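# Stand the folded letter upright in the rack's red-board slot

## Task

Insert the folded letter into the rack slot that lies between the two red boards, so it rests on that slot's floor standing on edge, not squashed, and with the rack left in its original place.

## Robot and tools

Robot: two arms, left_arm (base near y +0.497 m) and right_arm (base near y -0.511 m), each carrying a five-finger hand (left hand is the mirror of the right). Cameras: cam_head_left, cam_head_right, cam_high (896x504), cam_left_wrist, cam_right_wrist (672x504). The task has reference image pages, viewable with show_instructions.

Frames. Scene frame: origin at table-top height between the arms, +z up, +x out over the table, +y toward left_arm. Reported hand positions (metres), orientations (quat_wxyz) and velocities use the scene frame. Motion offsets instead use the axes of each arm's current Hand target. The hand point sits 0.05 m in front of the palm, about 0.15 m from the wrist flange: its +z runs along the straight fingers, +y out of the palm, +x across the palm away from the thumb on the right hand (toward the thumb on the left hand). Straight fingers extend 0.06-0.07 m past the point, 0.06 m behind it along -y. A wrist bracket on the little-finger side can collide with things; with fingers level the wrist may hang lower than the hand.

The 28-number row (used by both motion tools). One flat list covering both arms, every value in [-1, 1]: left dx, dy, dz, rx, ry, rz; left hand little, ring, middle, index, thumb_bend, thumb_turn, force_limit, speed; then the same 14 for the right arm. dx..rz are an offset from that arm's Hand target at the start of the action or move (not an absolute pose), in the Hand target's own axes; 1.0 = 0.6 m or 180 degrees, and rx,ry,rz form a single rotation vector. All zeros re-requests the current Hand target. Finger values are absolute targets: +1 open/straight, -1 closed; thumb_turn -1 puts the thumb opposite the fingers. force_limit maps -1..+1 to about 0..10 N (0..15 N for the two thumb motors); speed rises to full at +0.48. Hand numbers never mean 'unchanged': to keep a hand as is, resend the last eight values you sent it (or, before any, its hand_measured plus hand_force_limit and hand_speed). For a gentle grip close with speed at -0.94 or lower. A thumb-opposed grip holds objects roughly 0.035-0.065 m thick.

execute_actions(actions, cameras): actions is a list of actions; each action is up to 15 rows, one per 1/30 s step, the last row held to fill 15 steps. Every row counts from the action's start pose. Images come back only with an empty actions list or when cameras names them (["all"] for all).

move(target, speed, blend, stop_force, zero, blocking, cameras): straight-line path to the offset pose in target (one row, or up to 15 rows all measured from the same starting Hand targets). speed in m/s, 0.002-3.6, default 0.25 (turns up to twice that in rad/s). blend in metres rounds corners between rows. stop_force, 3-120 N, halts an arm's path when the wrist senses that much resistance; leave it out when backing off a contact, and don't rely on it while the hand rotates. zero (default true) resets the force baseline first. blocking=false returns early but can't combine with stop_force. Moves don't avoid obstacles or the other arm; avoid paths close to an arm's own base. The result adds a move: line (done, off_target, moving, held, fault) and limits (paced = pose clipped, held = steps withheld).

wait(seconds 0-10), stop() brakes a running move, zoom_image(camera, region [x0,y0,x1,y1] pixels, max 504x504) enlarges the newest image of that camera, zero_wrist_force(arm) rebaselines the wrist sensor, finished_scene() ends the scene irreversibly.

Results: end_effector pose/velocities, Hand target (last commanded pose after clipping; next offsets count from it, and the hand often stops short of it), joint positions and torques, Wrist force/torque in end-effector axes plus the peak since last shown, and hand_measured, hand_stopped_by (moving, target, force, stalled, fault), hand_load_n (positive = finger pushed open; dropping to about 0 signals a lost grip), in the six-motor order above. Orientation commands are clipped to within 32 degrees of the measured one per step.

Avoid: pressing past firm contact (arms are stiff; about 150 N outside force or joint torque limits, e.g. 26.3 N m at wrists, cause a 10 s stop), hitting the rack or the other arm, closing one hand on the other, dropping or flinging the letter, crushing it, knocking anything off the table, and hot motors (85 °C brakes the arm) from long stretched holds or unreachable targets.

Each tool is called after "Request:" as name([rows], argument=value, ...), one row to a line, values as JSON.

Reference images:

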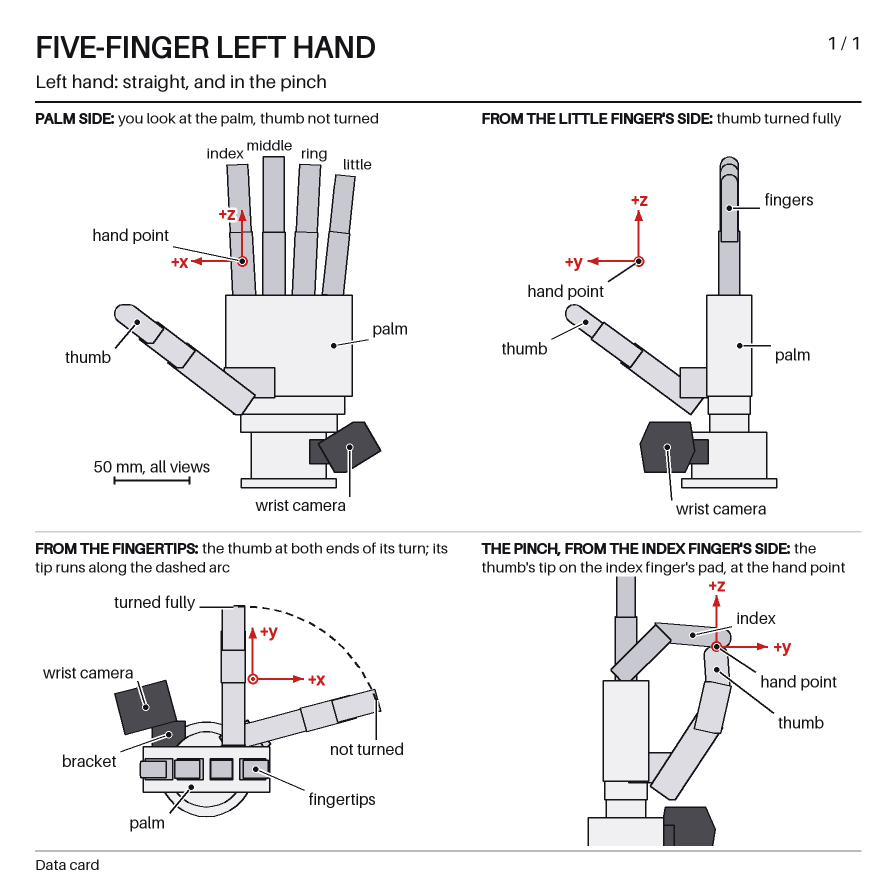

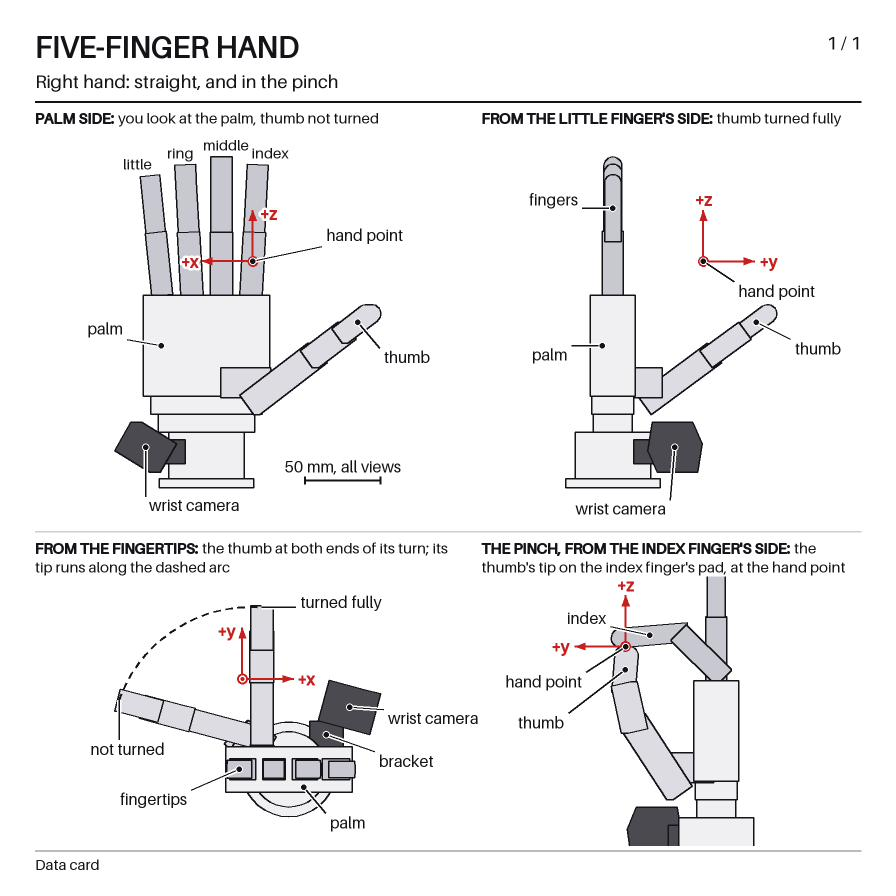

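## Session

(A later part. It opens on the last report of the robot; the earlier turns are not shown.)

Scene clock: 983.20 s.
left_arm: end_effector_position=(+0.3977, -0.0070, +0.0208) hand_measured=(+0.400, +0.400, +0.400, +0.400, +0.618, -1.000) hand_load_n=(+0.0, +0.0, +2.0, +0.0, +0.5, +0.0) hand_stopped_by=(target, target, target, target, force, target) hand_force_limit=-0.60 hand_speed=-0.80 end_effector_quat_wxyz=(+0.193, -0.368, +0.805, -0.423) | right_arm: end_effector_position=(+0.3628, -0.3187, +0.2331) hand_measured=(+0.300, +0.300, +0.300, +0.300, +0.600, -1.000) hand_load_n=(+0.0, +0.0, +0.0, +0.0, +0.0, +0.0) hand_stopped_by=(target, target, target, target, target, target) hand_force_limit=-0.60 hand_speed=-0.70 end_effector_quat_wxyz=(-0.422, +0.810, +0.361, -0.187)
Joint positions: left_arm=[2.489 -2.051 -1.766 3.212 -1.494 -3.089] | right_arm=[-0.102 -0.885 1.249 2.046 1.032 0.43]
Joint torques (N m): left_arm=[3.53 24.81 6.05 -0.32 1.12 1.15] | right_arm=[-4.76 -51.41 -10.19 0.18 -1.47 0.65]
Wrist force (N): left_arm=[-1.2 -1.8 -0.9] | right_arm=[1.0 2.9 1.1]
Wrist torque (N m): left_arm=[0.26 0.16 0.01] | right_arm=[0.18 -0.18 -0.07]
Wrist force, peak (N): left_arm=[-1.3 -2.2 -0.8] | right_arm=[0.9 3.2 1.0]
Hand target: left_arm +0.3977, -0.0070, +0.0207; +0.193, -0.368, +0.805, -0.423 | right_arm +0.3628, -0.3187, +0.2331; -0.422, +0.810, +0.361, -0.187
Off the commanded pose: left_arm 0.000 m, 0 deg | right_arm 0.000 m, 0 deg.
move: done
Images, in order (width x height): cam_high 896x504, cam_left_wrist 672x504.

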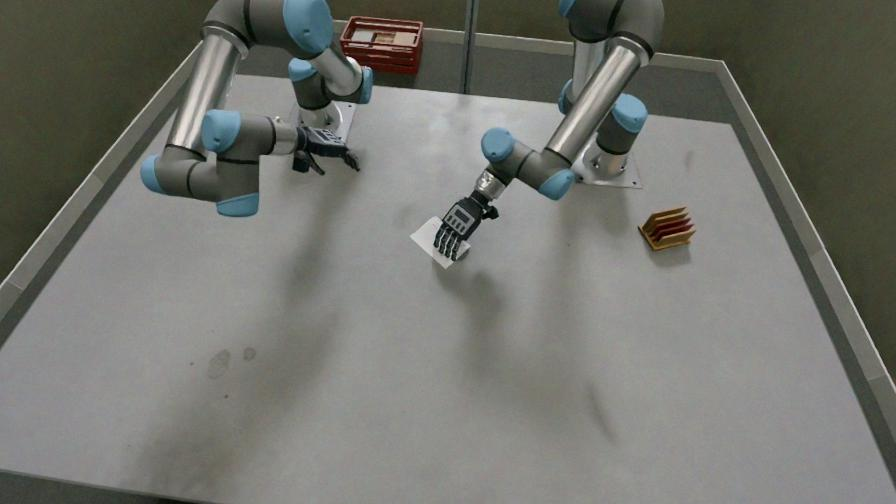

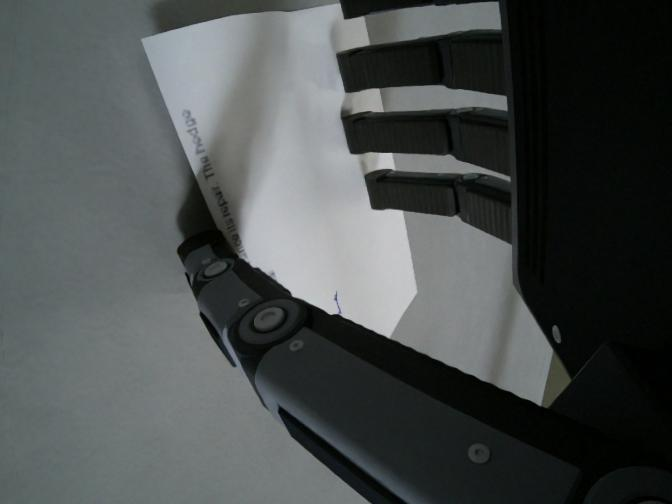

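Request:
move(target=[0, 0, 0, 0, 0, 0, 0.4, 0.4, 0.4, 0.4, 0.55, -1, -0.6, -0.8, 0.2032, -0.0422, 0.3018, -0.2984, -0.1831, -0.5036, -1, -1, 0.1, 0.1, 0.3, -1, -0.6, -0.3], speed=0.3, cameras=["cam_right_wrist", "cam_left_wrist", "cam_head_left", "cam_high"])

Scene clock: 1019.10 s.
left_arm: end_effector_position=(+0.3977, -0.0070, +0.0207) hand_measured=(+0.400, +0.400, +0.400, +0.400, +0.618, -1.000) hand_load_n=(+0.0, +0.0, +2.0, +0.5, +1.0, +0.0) hand_stopped_by=(target, target, target, target, force, target) hand_force_limit=-0.60 hand_speed=-0.80 end_effector_quat_wxyz=(+0.193, -0.368, +0.805, -0.423) | right_arm: end_effector_position=(+0.3233, -0.1191, +0.1501) hand_measured=(-1.000, -1.000, +0.100, +0.100, +0.300, -1.000) hand_load_n=(+0.0, +0.0, +0.0, +0.0, +0.0, +0.0) hand_stopped_by=(target, target, target, target, target, target) hand_force_limit=-0.60 hand_speed=-0.30 end_effector_quat_wxyz=(+0.045, +0.342, +0.931, +0.123)
Joint positions: left_arm=[2.489 -2.051 -1.766 3.212 -1.494 -3.089] | right_arm=[0.476 -1.222 1.646 0.899 1.482 -0.335]
Joint torques (N m): left_arm=[5.27 24.64 7.21 -1.56 1.22 1.61] | right_arm=[-10.86 -24.96 -24.5 0.9 -2.9 -1.19]
Wrist force (N): left_arm=[-1.1 -2.1 -1.0] | right_arm=[0.1 1.6 1.3]
Wrist torque (N m): left_arm=[0.27 0.14 0.03] | right_arm=[0.20 -0.01 -0.10]
Wrist force, peak (N): left_arm=[-1.4 -2.7 -1.4] | right_arm=[1.0 3.2 0.8]
Hand target: left_arm +0.3977, -0.0070, +0.0207; +0.193, -0.368, +0.805, -0.423 | right_arm +0.3234, -0.1191, +0.1501; +0.045, +0.342, +0.931, +0.123
Off the commanded pose: left_arm 0.000 m, 0 deg | right_arm 0.000 m, 0 deg.
move: done
Images, in order (width x height): cam_head_left 896x504, cam_high 896x504, cam_left_wrist 672x504, cam_right_wrist 672x504.

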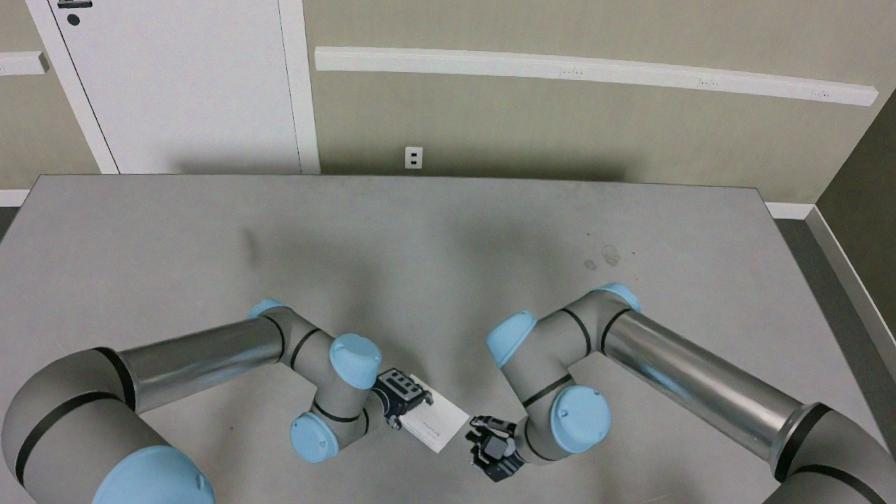

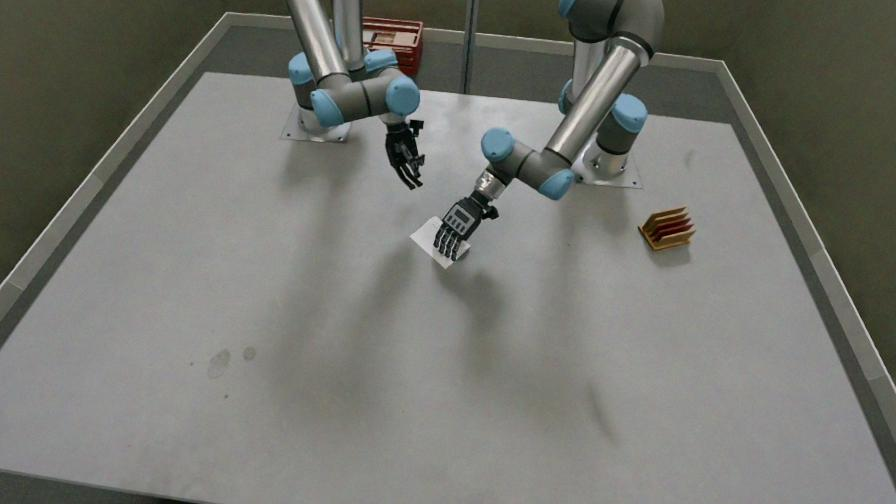

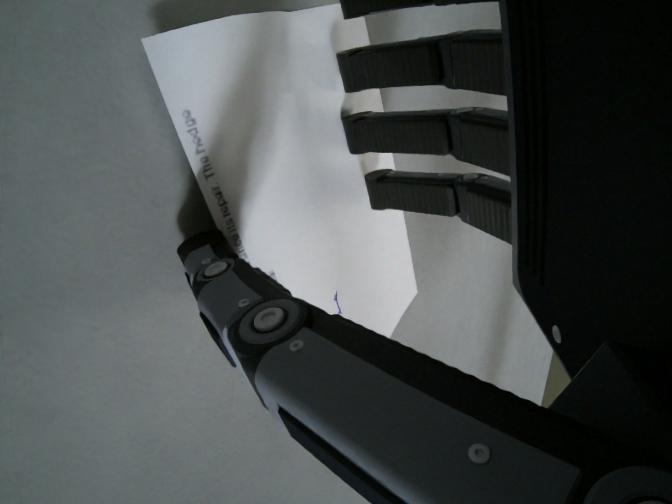

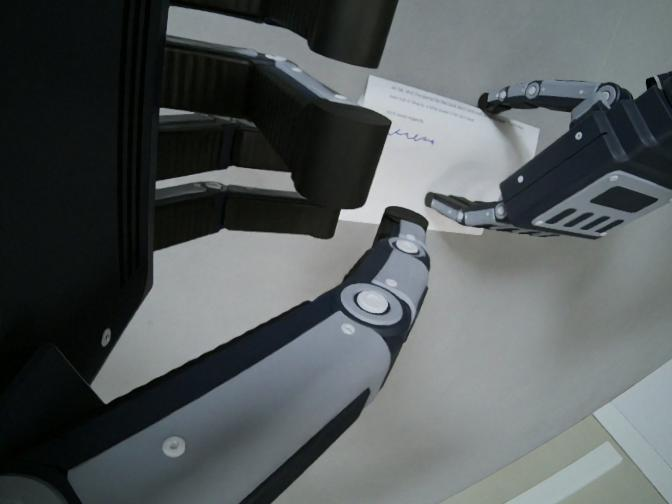

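Request:
zoom_image(camera="cam_right_wrist", region=[330, 40, 600, 260])

Scaled by 1.867 from the camera's 672x504 image, which has a finer 960x720 frame.

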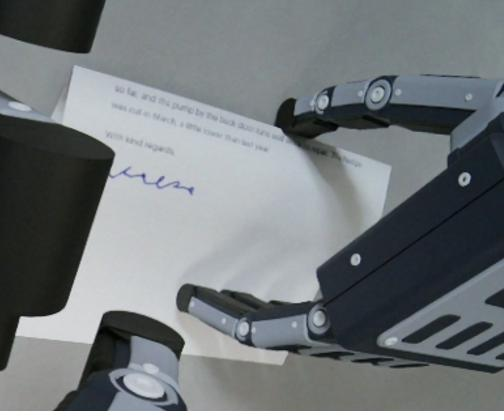

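Request:
move(target=[0, 0, 0, 0, 0, 0, 0.4, 0.4, 0.4, 0.4, 0.55, -1, -0.6, -0.8, 0.0058, -0.162, 0.112, -0.2158, 0.1089, -0.1555, -1, -1, 0.1, 0.1, 0.3, -1, -0.6, -0.3], speed=0.3, cameras=["cam_right_wrist"])

Scene clock: 1057.87 s.
left_arm: end_effector_position=(+0.3977, -0.0070, +0.0207) hand_measured=(+0.400, +0.400, +0.400, +0.400, +0.618, -1.000) hand_load_n=(+0.0, +0.0, +2.0, +0.0, +0.5, +0.0) hand_stopped_by=(target, target, target, target, force, target) hand_force_limit=-0.60 hand_speed=-0.80 end_effector_quat_wxyz=(+0.193, -0.368, +0.805, -0.423) | right_arm: end_effector_position=(+0.2713, -0.1750, +0.0599) hand_measured=(-1.000, -1.000, +0.100, +0.100, +0.300, -1.000) hand_load_n=(+0.0, +0.0, +0.0, +0.0, +0.0, +0.0) hand_stopped_by=(target, target, target, target, target, target) hand_force_limit=-0.60 hand_speed=-0.30 end_effector_quat_wxyz=(+0.028, +0.053, +0.885, +0.461)
Joint positions: left_arm=[2.489 -2.051 -1.766 3.212 -1.494 -3.089] | right_arm=[-0.162 -1.007 2.222 0.353 0.61 -1.568]
Joint torques (N m): left_arm=[5.21 24.87 11.21 -1.47 0.75 1.24] | right_arm=[-4.32 -22.25 6.62 0.31 -3.84 -1.46]
Wrist force (N): left_arm=[-0.8 -2.3 -1.0] | right_arm=[-0.2 0.6 0.8]
Wrist torque (N m): left_arm=[0.24 0.09 0.05] | right_arm=[0.12 0.00 -0.05]
Wrist force, peak (N): left_arm=[-1.4 -2.6 -1.4] | right_arm=[0.4 2.6 1.1]
Hand target: left_arm +0.3977, -0.0070, +0.0207; +0.193, -0.368, +0.805, -0.423 | right_arm +0.2713, -0.1750, +0.0599; +0.028, +0.053, +0.885, +0.462
Off the commanded pose: left_arm 0.000 m, 0 deg | right_arm 0.000 m, 0 deg.
move: done
Images, in order (width x height): cam_right_wrist 672x504.

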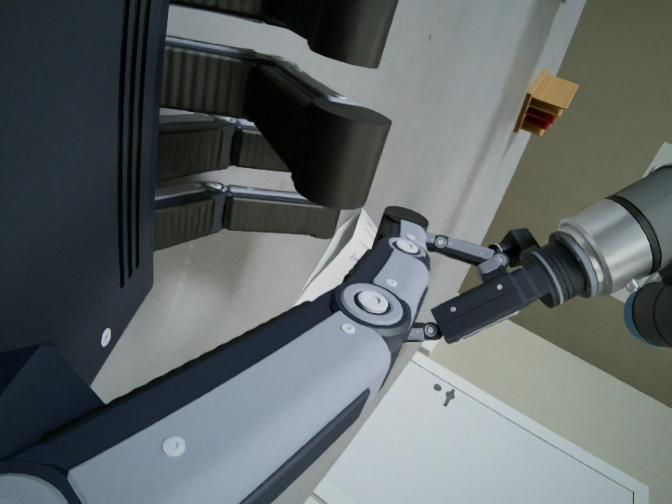

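Request:
zoom_image(camera="cam_right_wrist", region=[270, 180, 460, 360])

Request:
zoom_image(camera="cam_right_wrist", region=[490, 50, 610, 150])

Scaled by 2.653 from the camera's 672x504 image, which has a finer 960x720 frame.

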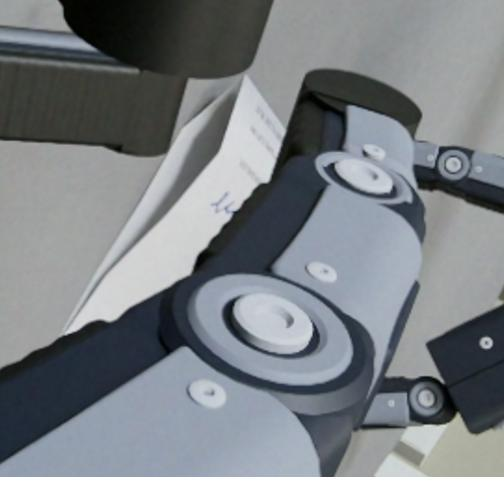

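Scaled by 4.200 from the camera's 672x504 image, which has a finer 960x720 frame.

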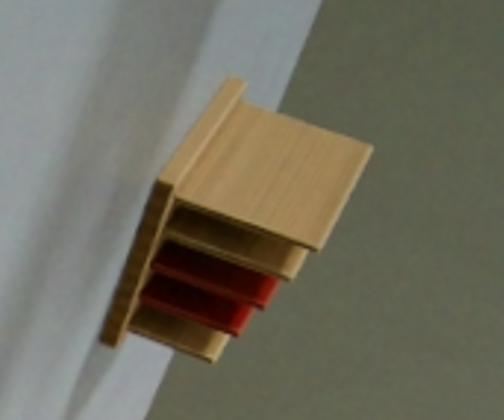

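Request:
move(target=[0, 0, 0, 0, 0, 0, 0.4, 0.4, 0.4, 0.4, 0.55, -1, -0.6, -0.8, 0, 0, 0, 0, 0, 0, -1, -1, -0.6, -0.6, 0.6, 1, -0.6, 0.3], cameras=["cam_right_wrist"])

Request:
zoom_image(camera="cam_right_wrist", region=[270, 160, 510, 360])

Scene clock: 1080.43 s.
left_arm: end_effector_position=(+0.3977, -0.0070, +0.0207) hand_measured=(+0.400, +0.400, +0.400, +0.400, +0.618, -1.000) hand_load_n=(+0.0, -0.5, +2.0, +0.0, +0.5, +0.0) hand_stopped_by=(target, target, target, target, force, target) hand_force_limit=-0.60 hand_speed=-0.80 end_effector_quat_wxyz=(+0.193, -0.368, +0.805, -0.423) | right_arm: end_effector_position=(+0.2713, -0.1750, +0.0599) hand_measured=(-1.000, -1.000, -0.600, -0.600, +0.600, +1.000) hand_load_n=(+0.0, +0.0, +0.0, +0.0, +0.0, +0.0) hand_stopped_by=(target, target, target, target, target, target) hand_force_limit=-0.60 hand_speed=0.30 end_effector_quat_wxyz=(+0.028, +0.053, +0.885, +0.462)
Joint positions: left_arm=[2.489 -2.051 -1.766 3.212 -1.494 -3.089] | right_arm=[-0.163 -1.007 2.222 0.353 0.609 -1.568]
Joint torques (N m): left_arm=[3.9 24.49 16.1 -1.66 0.42 0.84] | right_arm=[-6.45 -30.46 6.69 0.43 -2.32 1.15]
Wrist force (N): left_arm=[-1.0 -2.3 -1.0] | right_arm=[-0.3 0.6 1.2]
Wrist torque (N m): left_arm=[0.24 0.13 0.04] | right_arm=[0.09 0.01 -0.03]
Wrist force, peak (N): left_arm=[-1.6 -2.7 -0.8] | right_arm=[-0.2 1.0 1.3]
Hand target: left_arm +0.3977, -0.0070, +0.0207; +0.193, -0.368, +0.805, -0.423 | right_arm +0.2713, -0.1750, +0.0599; +0.028, +0.053, +0.885, +0.462
Off the commanded pose: left_arm 0.000 m, 0 deg | right_arm 0.000 m, 0 deg.
move: done
Images, in order (width x height): cam_right_wrist 672x504.

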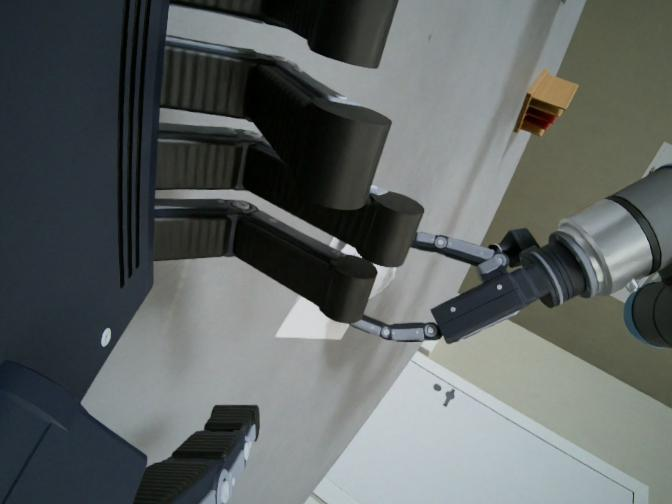

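Scaled by 2.100 from the camera's 672x504 image, which has a finer 960x720 frame.

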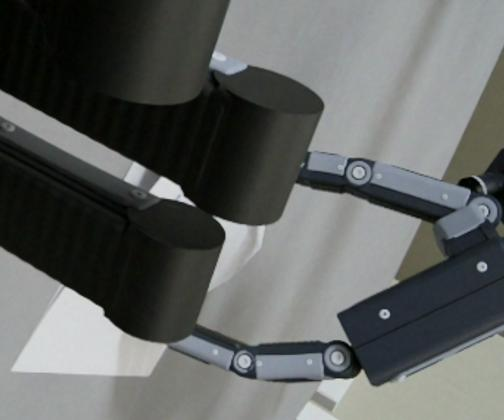

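Request:
move(target=[0, 0, 0, 0, 0, 0, 0.4, 0.4, 0.4, 0.4, 0.55, -1, -0.6, -0.8, 0, 0, 0, 0, 0, 0, -1, -1, 0.45, 0.45, 0.6, 1, -0.6, 0.3], cameras=["cam_right_wrist"])

Request:
zoom_image(camera="cam_right_wrist", region=[270, 160, 510, 360])

Scene clock: 1090.97 s.
left_arm: end_effector_position=(+0.3977, -0.0070, +0.0207) hand_measured=(+0.400, +0.400, +0.400, +0.400, +0.618, -1.000) hand_load_n=(+0.0, +0.0, +2.0, +0.0, +0.5, +0.0) hand_stopped_by=(target, target, target, target, force, target) hand_force_limit=-0.60 hand_speed=-0.80 end_effector_quat_wxyz=(+0.193, -0.368, +0.805, -0.423) | right_arm: end_effector_position=(+0.2713, -0.1750, +0.0599) hand_measured=(-1.000, -1.000, +0.450, +0.450, +0.600, +1.000) hand_load_n=(+0.0, +0.0, +0.5, +0.0, +0.0, +0.0) hand_stopped_by=(target, target, target, target, target, target) hand_force_limit=-0.60 hand_speed=0.30 end_effector_quat_wxyz=(+0.028, +0.053, +0.885, +0.462)
Joint positions: left_arm=[2.489 -2.051 -1.766 3.212 -1.494 -3.089] | right_arm=[-0.162 -1.007 2.222 0.353 0.609 -1.568]
Joint torques (N m): left_arm=[3.78 24.42 17.56 -1.47 0.29 0.61] | right_arm=[9.8 -35.47 6.49 0.04 0.67 1.14]
Wrist force (N): left_arm=[-1.4 -2.5 -1.0] | right_arm=[-0.1 0.5 1.0]
Wrist torque (N m): left_arm=[0.21 0.19 0.02] | right_arm=[0.08 -0.02 -0.03]
Wrist force, peak (N): left_arm=[-1.3 -2.8 -1.3] | right_arm=[-0.4 0.9 1.2]
Hand target: left_arm +0.3977, -0.0070, +0.0207; +0.193, -0.368, +0.805, -0.423 | right_arm +0.2713, -0.1750, +0.0599; +0.028, +0.053, +0.885, +0.462
Off the commanded pose: left_arm 0.000 m, 0 deg | right_arm 0.000 m, 0 deg.
move: done
Images, in order (width x height): cam_right_wrist 672x504.

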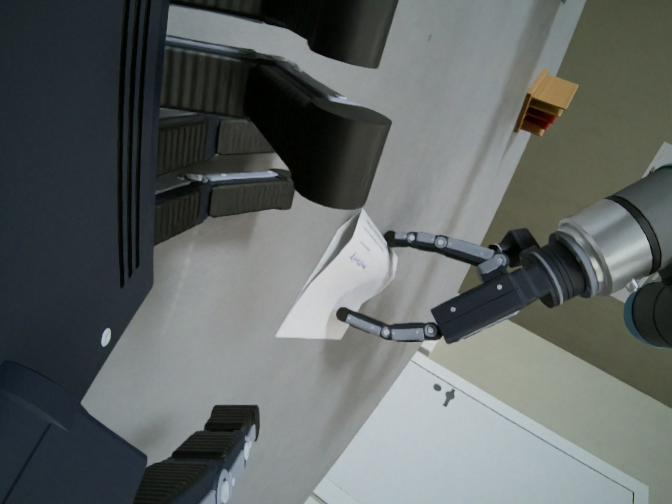

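Scaled by 2.100 from the camera's 672x504 image, which has a finer 960x720 frame.

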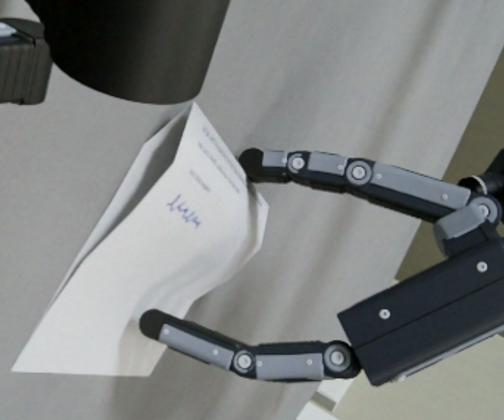

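Request:
move([
  [0, 0, 0, 0, 0, 0, 0.4, 0.4, 0.4, 0.4, 1, -1, -0.6, 0, 0, 0, 0, 0, 0, 0, -1, -1, 0.45, 0.45, 0.6, 1, -0.6, 0.3],
  [0, -0.0412, -0.0283, 0, 0, 0, 0.4, 0.4, 0.4, 0.4, 1, -1, -0.6, 0, 0, 0, 0, 0, 0, 0, -1, -1, 0.45, 0.45, 0.6, 1, -0.6, 0.3],
  [0.0767, -0.0412, -0.0283, 0, 0, 0, 0.4, 0.4, 0.4, 0.4, 1, -1, -0.6, 0, 0, 0, 0, 0, 0, 0, -1, -1, 0.45, 0.45, 0.6, 1, -0.6, 0.3],
], speed=0.15, blend=[0, 0.01, 0], cameras=["cam_right_wrist", "cam_left_wrist"])

Request:
zoom_image(camera="cam_right_wrist", region=[270, 160, 510, 360])

Scene clock: 1135.87 s.
left_arm: end_effector_position=(+0.3676, -0.0417, +0.0507) hand_measured=(+0.400, +0.400, +0.400, +0.400, +0.992, -1.000) hand_load_n=(+0.0, +0.0, +0.0, +0.0, -0.5, +0.0) hand_stopped_by=(target, target, target, target, stalled, target) hand_force_limit=-0.60 hand_speed=0.00 end_effector_quat_wxyz=(+0.193, -0.368, +0.805, -0.423) | right_arm: end_effector_position=(+0.2713, -0.1750, +0.0599) hand_measured=(-1.000, -1.000, +0.450, +0.450, +0.600, +1.000) hand_load_n=(+0.0, +0.0, +0.0, +0.0, +0.0, +0.0) hand_stopped_by=(target, target, target, target, target, target) hand_force_limit=-0.60 hand_speed=0.30 end_effector_quat_wxyz=(+0.028, +0.053, +0.885, +0.462)
Joint positions: left_arm=[2.387 -2.031 -1.704 3.131 -1.577 -3.147] | right_arm=[-0.162 -1.007 2.222 0.353 0.609 -1.568]
Joint torques (N m): left_arm=[-7.06 52.95 9.99 1.81 -0.18 0] | right_arm=[6 -34.39 5.71 4.51 -3.91 1.24]
Wrist force (N): left_arm=[-1.6 0.7 1.1] | right_arm=[-0.1 0.6 1.0]
Wrist torque (N m): left_arm=[0.05 0.28 -0.13] | right_arm=[0.10 -0.01 -0.02]
Wrist force, peak (N): left_arm=[-1.0 -23.0 -2.7] | right_arm=[-0.5 1.0 1.3]
Hand target: left_arm +0.3676, -0.0418, +0.0508; +0.193, -0.368, +0.805, -0.423 | right_arm +0.2713, -0.1750, +0.0599; +0.028, +0.053, +0.885, +0.462
Off the commanded pose: left_arm 0.000 m, 0 deg | right_arm 0.000 m, 0 deg.
move: done
Images, in order (width x height): cam_left_wrist 672x504, cam_right_wrist 672x504.

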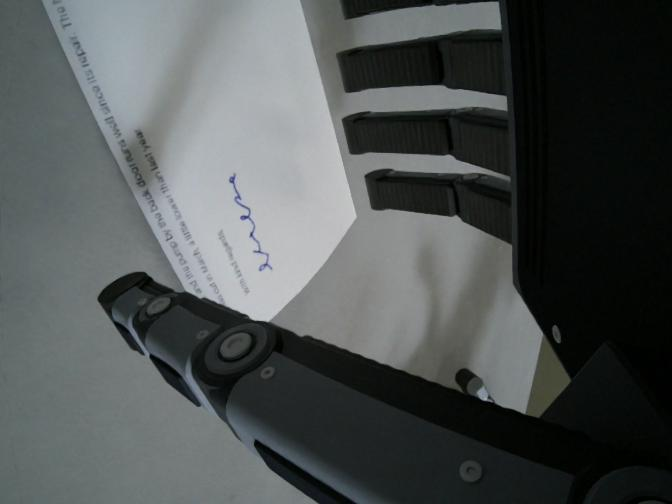

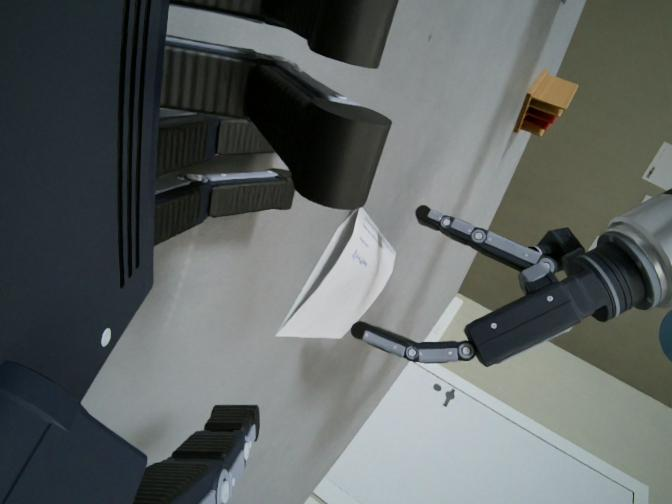

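Scaled by 2.100 from the camera's 672x504 image, which has a finer 960x720 frame.

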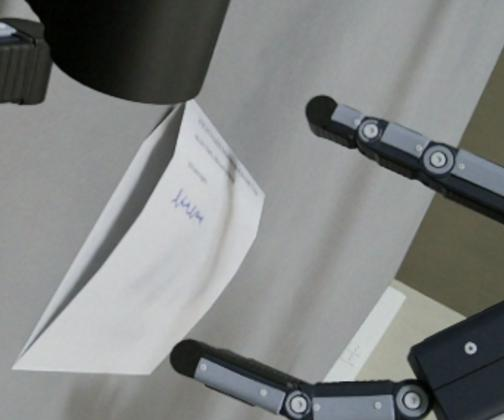

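Request:
zoom_image(camera="cam_right_wrist", region=[270, 200, 410, 345])

Scaled by 3.476 from the camera's 672x504 image, which has a finer 960x720 frame.

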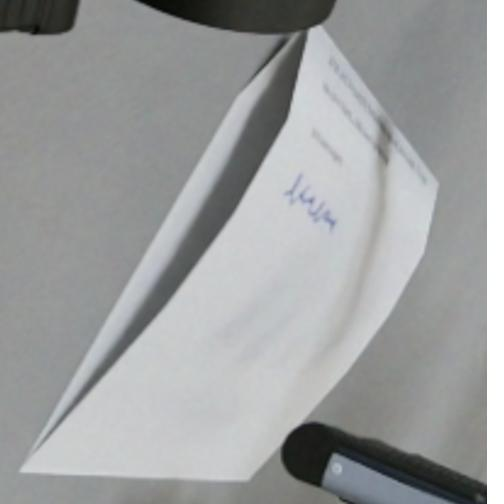

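Request:
move(target=[-0.1322, -0.0895, -0.221, 0, 0, 0, 0.4, 0.4, 0.4, 0.4, 0.6, 1, -0.6, 0, 0, 0, 0, 0, 0, 0, -1, -1, 0.45, 0.45, 0.6, 1, -0.6, 0.3], speed=0.25, cameras=["cam_right_wrist", "cam_left_wrist"])

Request:
zoom_image(camera="cam_right_wrist", region=[270, 200, 410, 345])

Scene clock: 1206.67 s.
left_arm: end_effector_position=(+0.3601, +0.0698, +0.1701) hand_measured=(+0.400, +0.400, +0.400, +0.400, +0.600, +1.000) hand_load_n=(+0.0, +0.0, -0.5, +0.0, +0.0, -0.5) hand_stopped_by=(target, target, target, target, target, target) hand_force_limit=-0.60 hand_speed=0.00 end_effector_quat_wxyz=(+0.193, -0.368, +0.805, -0.423) | right_arm: end_effector_position=(+0.2713, -0.1750, +0.0599) hand_measured=(-1.000, -1.000, +0.450, +0.450, +0.600, +1.000) hand_load_n=(+0.0, +0.0, +0.0, +0.0, +0.0, +0.0) hand_stopped_by=(target, target, target, target, target, target) hand_force_limit=-0.60 hand_speed=0.30 end_effector_quat_wxyz=(+0.028, +0.053, +0.885, +0.462)
Joint positions: left_arm=[2.6 -1.687 -1.823 2.898 -1.402 -3.025] | right_arm=[-0.162 -1.007 2.222 0.353 0.609 -1.568]
Joint torques (N m): left_arm=[6.93 39.36 28.42 -1.51 1.67 1.45] | right_arm=[1.48 -31.67 6.45 4.58 -3.96 0.76]
Wrist force (N): left_arm=[-1.4 1.2 1.0] | right_arm=[-0.1 0.7 1.1]
Wrist torque (N m): left_arm=[0.15 0.23 -0.03] | right_arm=[0.11 -0.01 -0.02]
Wrist force, peak (N): left_arm=[-0.6 1.2 2.7] | right_arm=[-0.2 0.9 1.3]
Hand target: left_arm +0.3602, +0.0698, +0.1701; +0.193, -0.368, +0.805, -0.423 | right_arm +0.2713, -0.1750, +0.0599; +0.028, +0.053, +0.885, +0.462
Off the commanded pose: left_arm 0.000 m, 0 deg | right_arm 0.000 m, 0 deg.
move: done
Images, in order (width x height): cam_left_wrist 672x504, cam_right_wrist 672x504.

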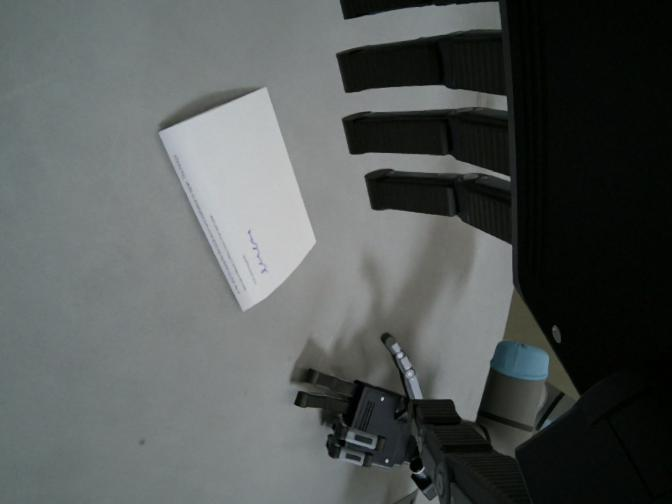

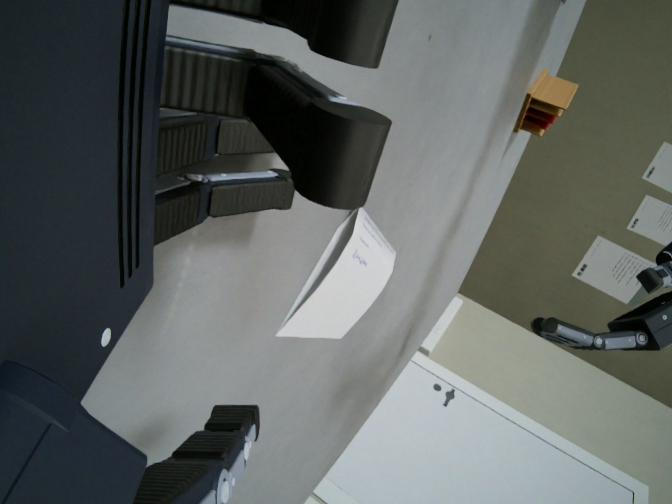

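Scaled by 3.476 from the camera's 672x504 image, which has a finer 960x720 frame.

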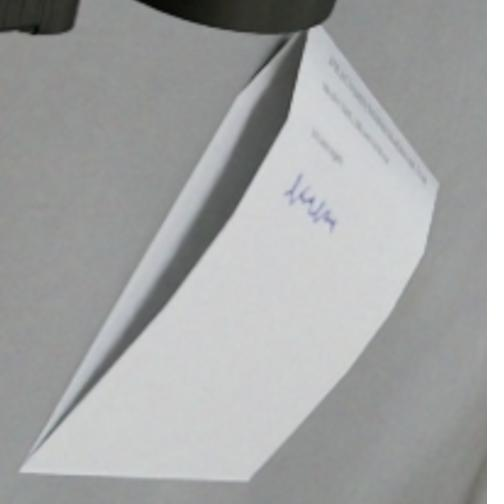

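Request:
move(target=[0, 0, 0, 0, 0, 0, 0.4, 0.4, 0.4, 0.4, 0.6, 1, -0.6, 0, -0.1092, 0.1075, 0.1095, 0.2156, -0.1098, 0.157, -1, -1, 0.08, -1, 0.4, -1, -0.6, 0], speed=0.2, cameras=["cam_right_wrist", "cam_left_wrist"])

Request:
zoom_image(camera="cam_left_wrist", region=[150, 160, 400, 400])

Scene clock: 1251.47 s.
left_arm: end_effector_position=(+0.3602, +0.0698, +0.1701) hand_measured=(+0.400, +0.400, +0.400, +0.400, +0.600, +1.000) hand_load_n=(+0.0, +0.0, +0.0, +0.0, +0.0, +0.0) hand_stopped_by=(target, target, target, target, target, target) hand_force_limit=-0.60 hand_speed=0.00 end_effector_quat_wxyz=(+0.193, -0.368, +0.805, -0.423) | right_arm: end_effector_position=(+0.3471, -0.0926, +0.0752) hand_measured=(-1.000, -1.000, +0.080, -1.000, +0.400, -1.000) hand_load_n=(+0.0, +0.0, +0.0, +0.0, +0.0, +0.0) hand_stopped_by=(target, target, target, target, target, target) hand_force_limit=-0.60 hand_speed=0.00 end_effector_quat_wxyz=(+0.045, +0.344, +0.930, +0.123)
Joint positions: left_arm=[2.6 -1.687 -1.823 2.897 -1.402 -3.025] | right_arm=[0.502 -1.062 1.619 0.762 1.489 -0.304]
Joint torques (N m): left_arm=[6.56 37.75 28.46 -0.1 1.8 1.38] | right_arm=[-5.8 -32.5 -21.96 3.12 -0.56 1.42]
Wrist force (N): left_arm=[-1.5 0.6 1.0] | right_arm=[0.1 1.5 1.1]
Wrist torque (N m): left_arm=[0.05 0.25 -0.02] | right_arm=[0.20 0.00 0.09]
Wrist force, peak (N): left_arm=[-2.0 1.4 1.4] | right_arm=[0.5 2.4 1.4]
Hand target: left_arm +0.3602, +0.0698, +0.1701; +0.193, -0.368, +0.805, -0.423 | right_arm +0.3471, -0.0926, +0.0753; +0.045, +0.344, +0.930, +0.123
Off the commanded pose: left_arm 0.000 m, 0 deg | right_arm 0.000 m, 0 deg.
move: done
Images, in order (width x height): cam_left_wrist 672x504, cam_right_wrist 672x504.

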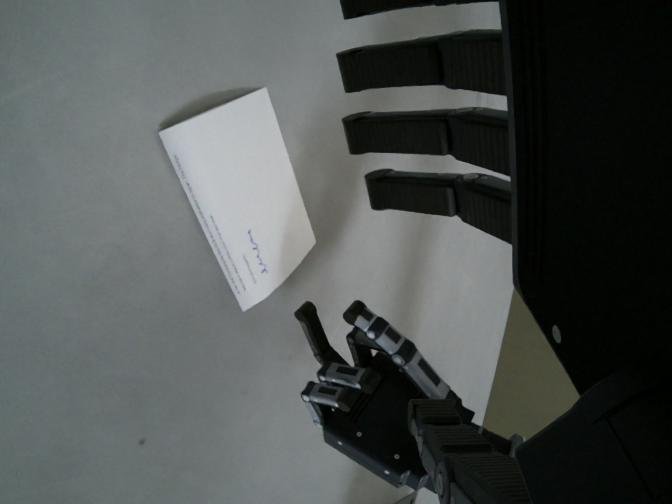

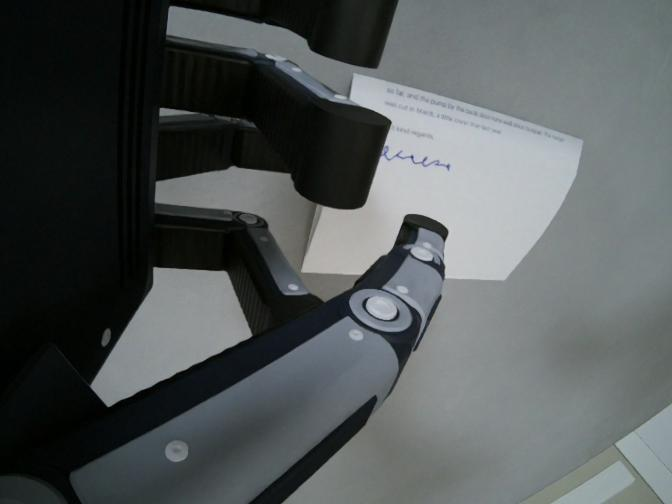

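Scaled by 2.016 from the camera's 672x504 image, which has a finer 960x720 frame.

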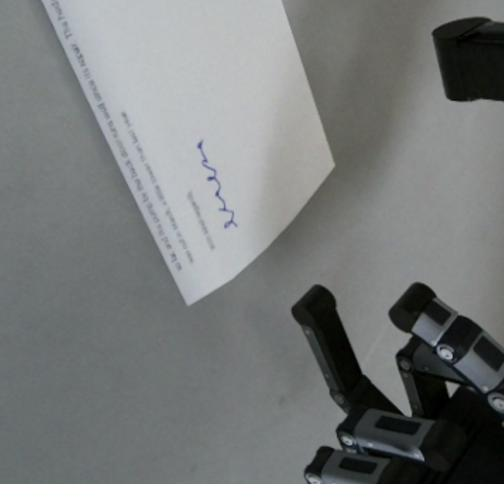

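Request:
move([
  [0, 0, 0, 0, 0, 0, 0.4, 0.4, 0.4, 0.4, 0.6, 1, -0.6, 0, 0, -0.0207, 0.0255, 0, 0, 0, -1, -1, 0.08, -1, 0.4, -1, -0.6, 0],
  [0, 0, 0, 0, 0, 0, 0.4, 0.4, 0.4, 0.4, 0.6, 1, -0.6, 0, 0, -0.0332, 0.0722, 0, 0, 0, -1, -1, 0.08, -1, 0.4, -1, -0.6, 0],
], speed=[0.1, 0.015], stop_force=3, cameras=["cam_right_wrist", "cam_left_wrist"])

Request:
zoom_image(camera="cam_left_wrist", region=[210, 210, 410, 400])

Scene clock: 1284.67 s.
left_arm: end_effector_position=(+0.3602, +0.0698, +0.1701) hand_measured=(+0.400, +0.400, +0.400, +0.400, +0.600, +1.000) hand_load_n=(+0.0, +0.0, +0.0, +0.0, +0.0, +0.0) hand_stopped_by=(target, target, target, target, target, target) hand_force_limit=-0.60 hand_speed=0.00 end_effector_quat_wxyz=(+0.193, -0.368, +0.805, -0.423) | right_arm: end_effector_position=(+0.3419, -0.0987, +0.0319) hand_measured=(-1.000, -1.000, +0.080, -1.000, +0.400, -1.000) hand_load_n=(+0.0, +0.0, -3.5, +0.0, +0.0, +0.0) hand_stopped_by=(target, target, target, target, target, target) hand_force_limit=-0.60 hand_speed=0.00 end_effector_quat_wxyz=(+0.045, +0.344, +0.930, +0.123)
Joint positions: left_arm=[2.6 -1.687 -1.823 2.897 -1.402 -3.025] | right_arm=[0.496 -1.019 1.683 0.656 1.488 -0.31]
Joint torques (N m): left_arm=[7.2 39.53 26.49 0.29 1.9 1.3] | right_arm=[8.46 -43.28 -22.82 4.5 1.61 1.21]
Wrist force (N): left_arm=[-1.0 0.8 1.0] | right_arm=[0.1 2.7 -1.4]
Wrist torque (N m): left_arm=[0.10 0.18 -0.01] | right_arm=[0.20 0.06 0.07]
Wrist force, peak (N): left_arm=[-1.9 1.3 1.5] | right_arm=[0.0 0.3 -7.1]
Hand target: left_arm +0.3602, +0.0698, +0.1701; +0.193, -0.368, +0.805, -0.423 | right_arm +0.3419, -0.0987, +0.0319; +0.045, +0.344, +0.930, +0.123 (not the last commanded pose)
Off the commanded pose: left_arm 0.000 m, 0 deg | right_arm 0.004 m, 0 deg.
move: contact (right_arm); path passed 1 of 2 targets
Images, in order (width x height): cam_left_wrist 672x504, cam_right_wrist 672x504.

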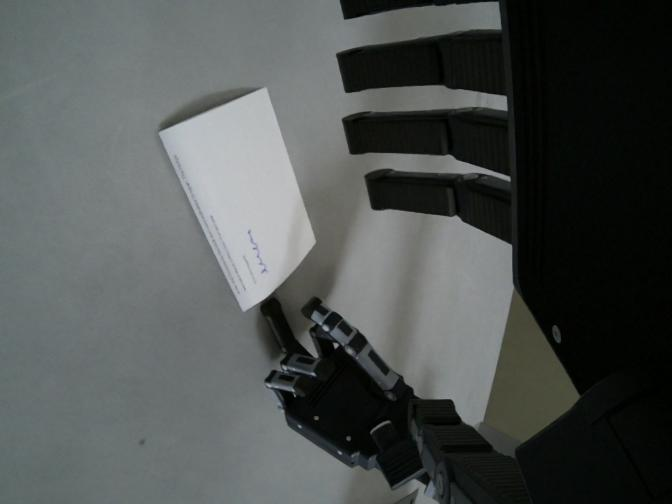

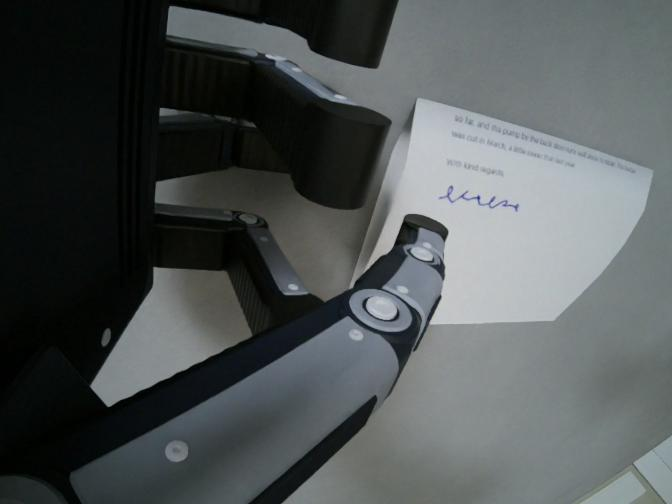

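Scaled by 2.520 from the camera's 672x504 image, which has a finer 960x720 frame.

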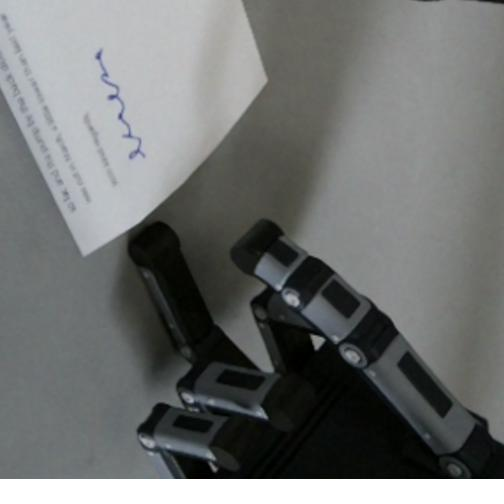

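Request:
move([
  [0, 0, 0, 0, 0, 0, 0.4, 0.4, 0.4, 0.4, 0.6, 1, -0.6, 0, -0.0033, 0.0012, -0.0045, 0, 0, 0, -1, -1, 0.08, -1, 0.4, -1, -0.6, 0],
  [0, 0, 0, 0, 0, 0, 0.4, 0.4, 0.4, 0.4, 0.6, 1, -0.6, 0, -0.0033, 0.0253, 0.002, 0, 0, 0, -1, -1, 0.08, -1, 0.4, -1, -0.6, 0],
], speed=0.05, cameras=["cam_right_wrist", "cam_left_wrist"])

Request:
zoom_image(camera="cam_left_wrist", region=[180, 190, 380, 380])

Request:
zoom_image(camera="cam_right_wrist", region=[270, 60, 600, 360])

Scene clock: 1300.43 s.
left_arm: end_effector_position=(+0.3602, +0.0698, +0.1701) hand_measured=(+0.400, +0.400, +0.400, +0.400, +0.600, +1.000) hand_load_n=(+0.0, +0.0, +0.0, +0.0, +0.0, -0.5) hand_stopped_by=(target, target, target, target, target, target) hand_force_limit=-0.60 hand_speed=0.00 end_effector_quat_wxyz=(+0.193, -0.368, +0.805, -0.423) | right_arm: end_effector_position=(+0.3530, -0.0885, +0.0347) hand_measured=(-1.000, -1.000, +0.080, -1.000, +0.400, -1.000) hand_load_n=(+0.0, +0.0, +0.0, +0.0, +0.0, +0.0) hand_stopped_by=(target, target, target, target, target, target) hand_force_limit=-0.60 hand_speed=0.00 end_effector_quat_wxyz=(+0.045, +0.344, +0.930, +0.123)
Joint positions: left_arm=[2.6 -1.687 -1.823 2.897 -1.402 -3.025] | right_arm=[0.503 -0.993 1.63 0.684 1.49 -0.303]
Joint torques (N m): left_arm=[7.08 38.56 25.09 0.47 2 1.33] | right_arm=[-11.61 -45.62 -3.33 -0.95 1.33 -1.5]
Wrist force (N): left_arm=[-1.5 1.4 1.4] | right_arm=[0.0 1.8 1.2]
Wrist torque (N m): left_arm=[0.16 0.27 -0.04] | right_arm=[0.24 0.00 -0.07]
Wrist force, peak (N): left_arm=[-1.7 1.1 1.6] | right_arm=[0.2 2.9 -1.6]
Hand target: left_arm +0.3602, +0.0698, +0.1701; +0.193, -0.368, +0.805, -0.423 | right_arm +0.3531, -0.0886, +0.0347; +0.045, +0.344, +0.930, +0.123
Off the commanded pose: left_arm 0.000 m, 0 deg | right_arm 0.000 m, 0 deg.
move: done
Images, in order (width x height): cam_left_wrist 672x504, cam_right_wrist 672x504.

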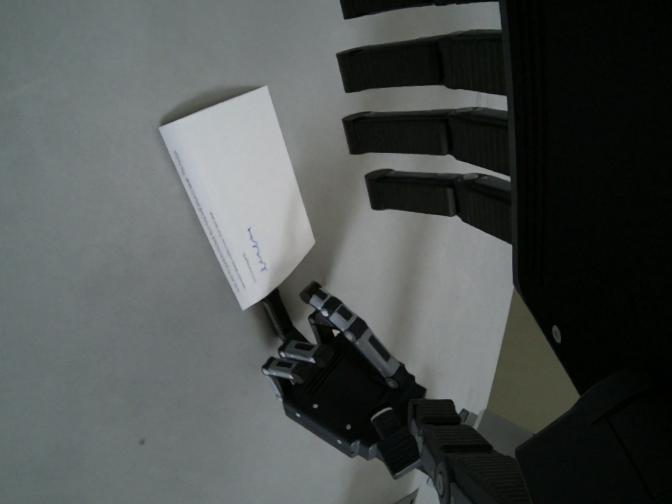

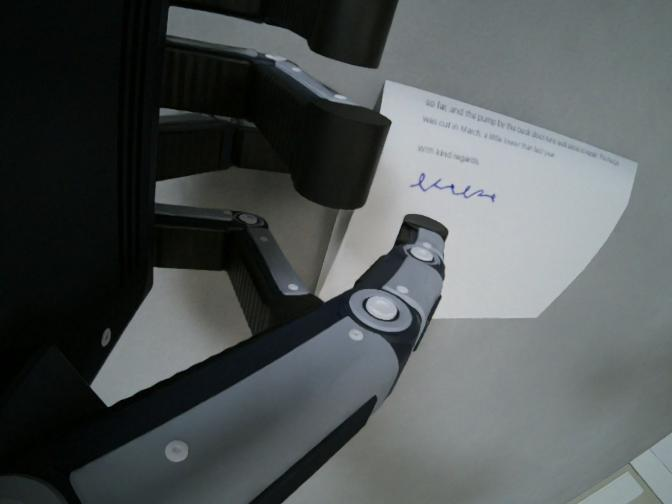

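Scaled by 2.520 from the camera's 672x504 image, which has a finer 960x720 frame.

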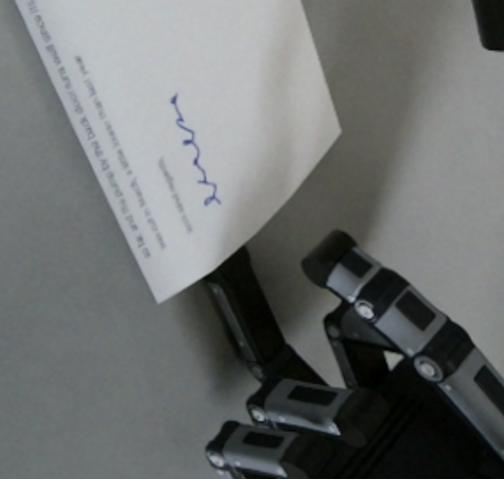

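Scaled by 1.527 from the camera's 672x504 image, which has a finer 960x720 frame.

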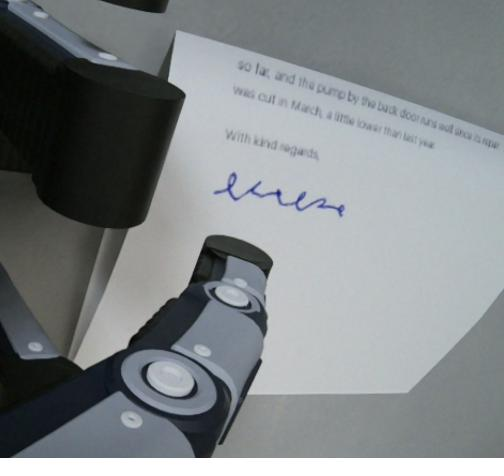

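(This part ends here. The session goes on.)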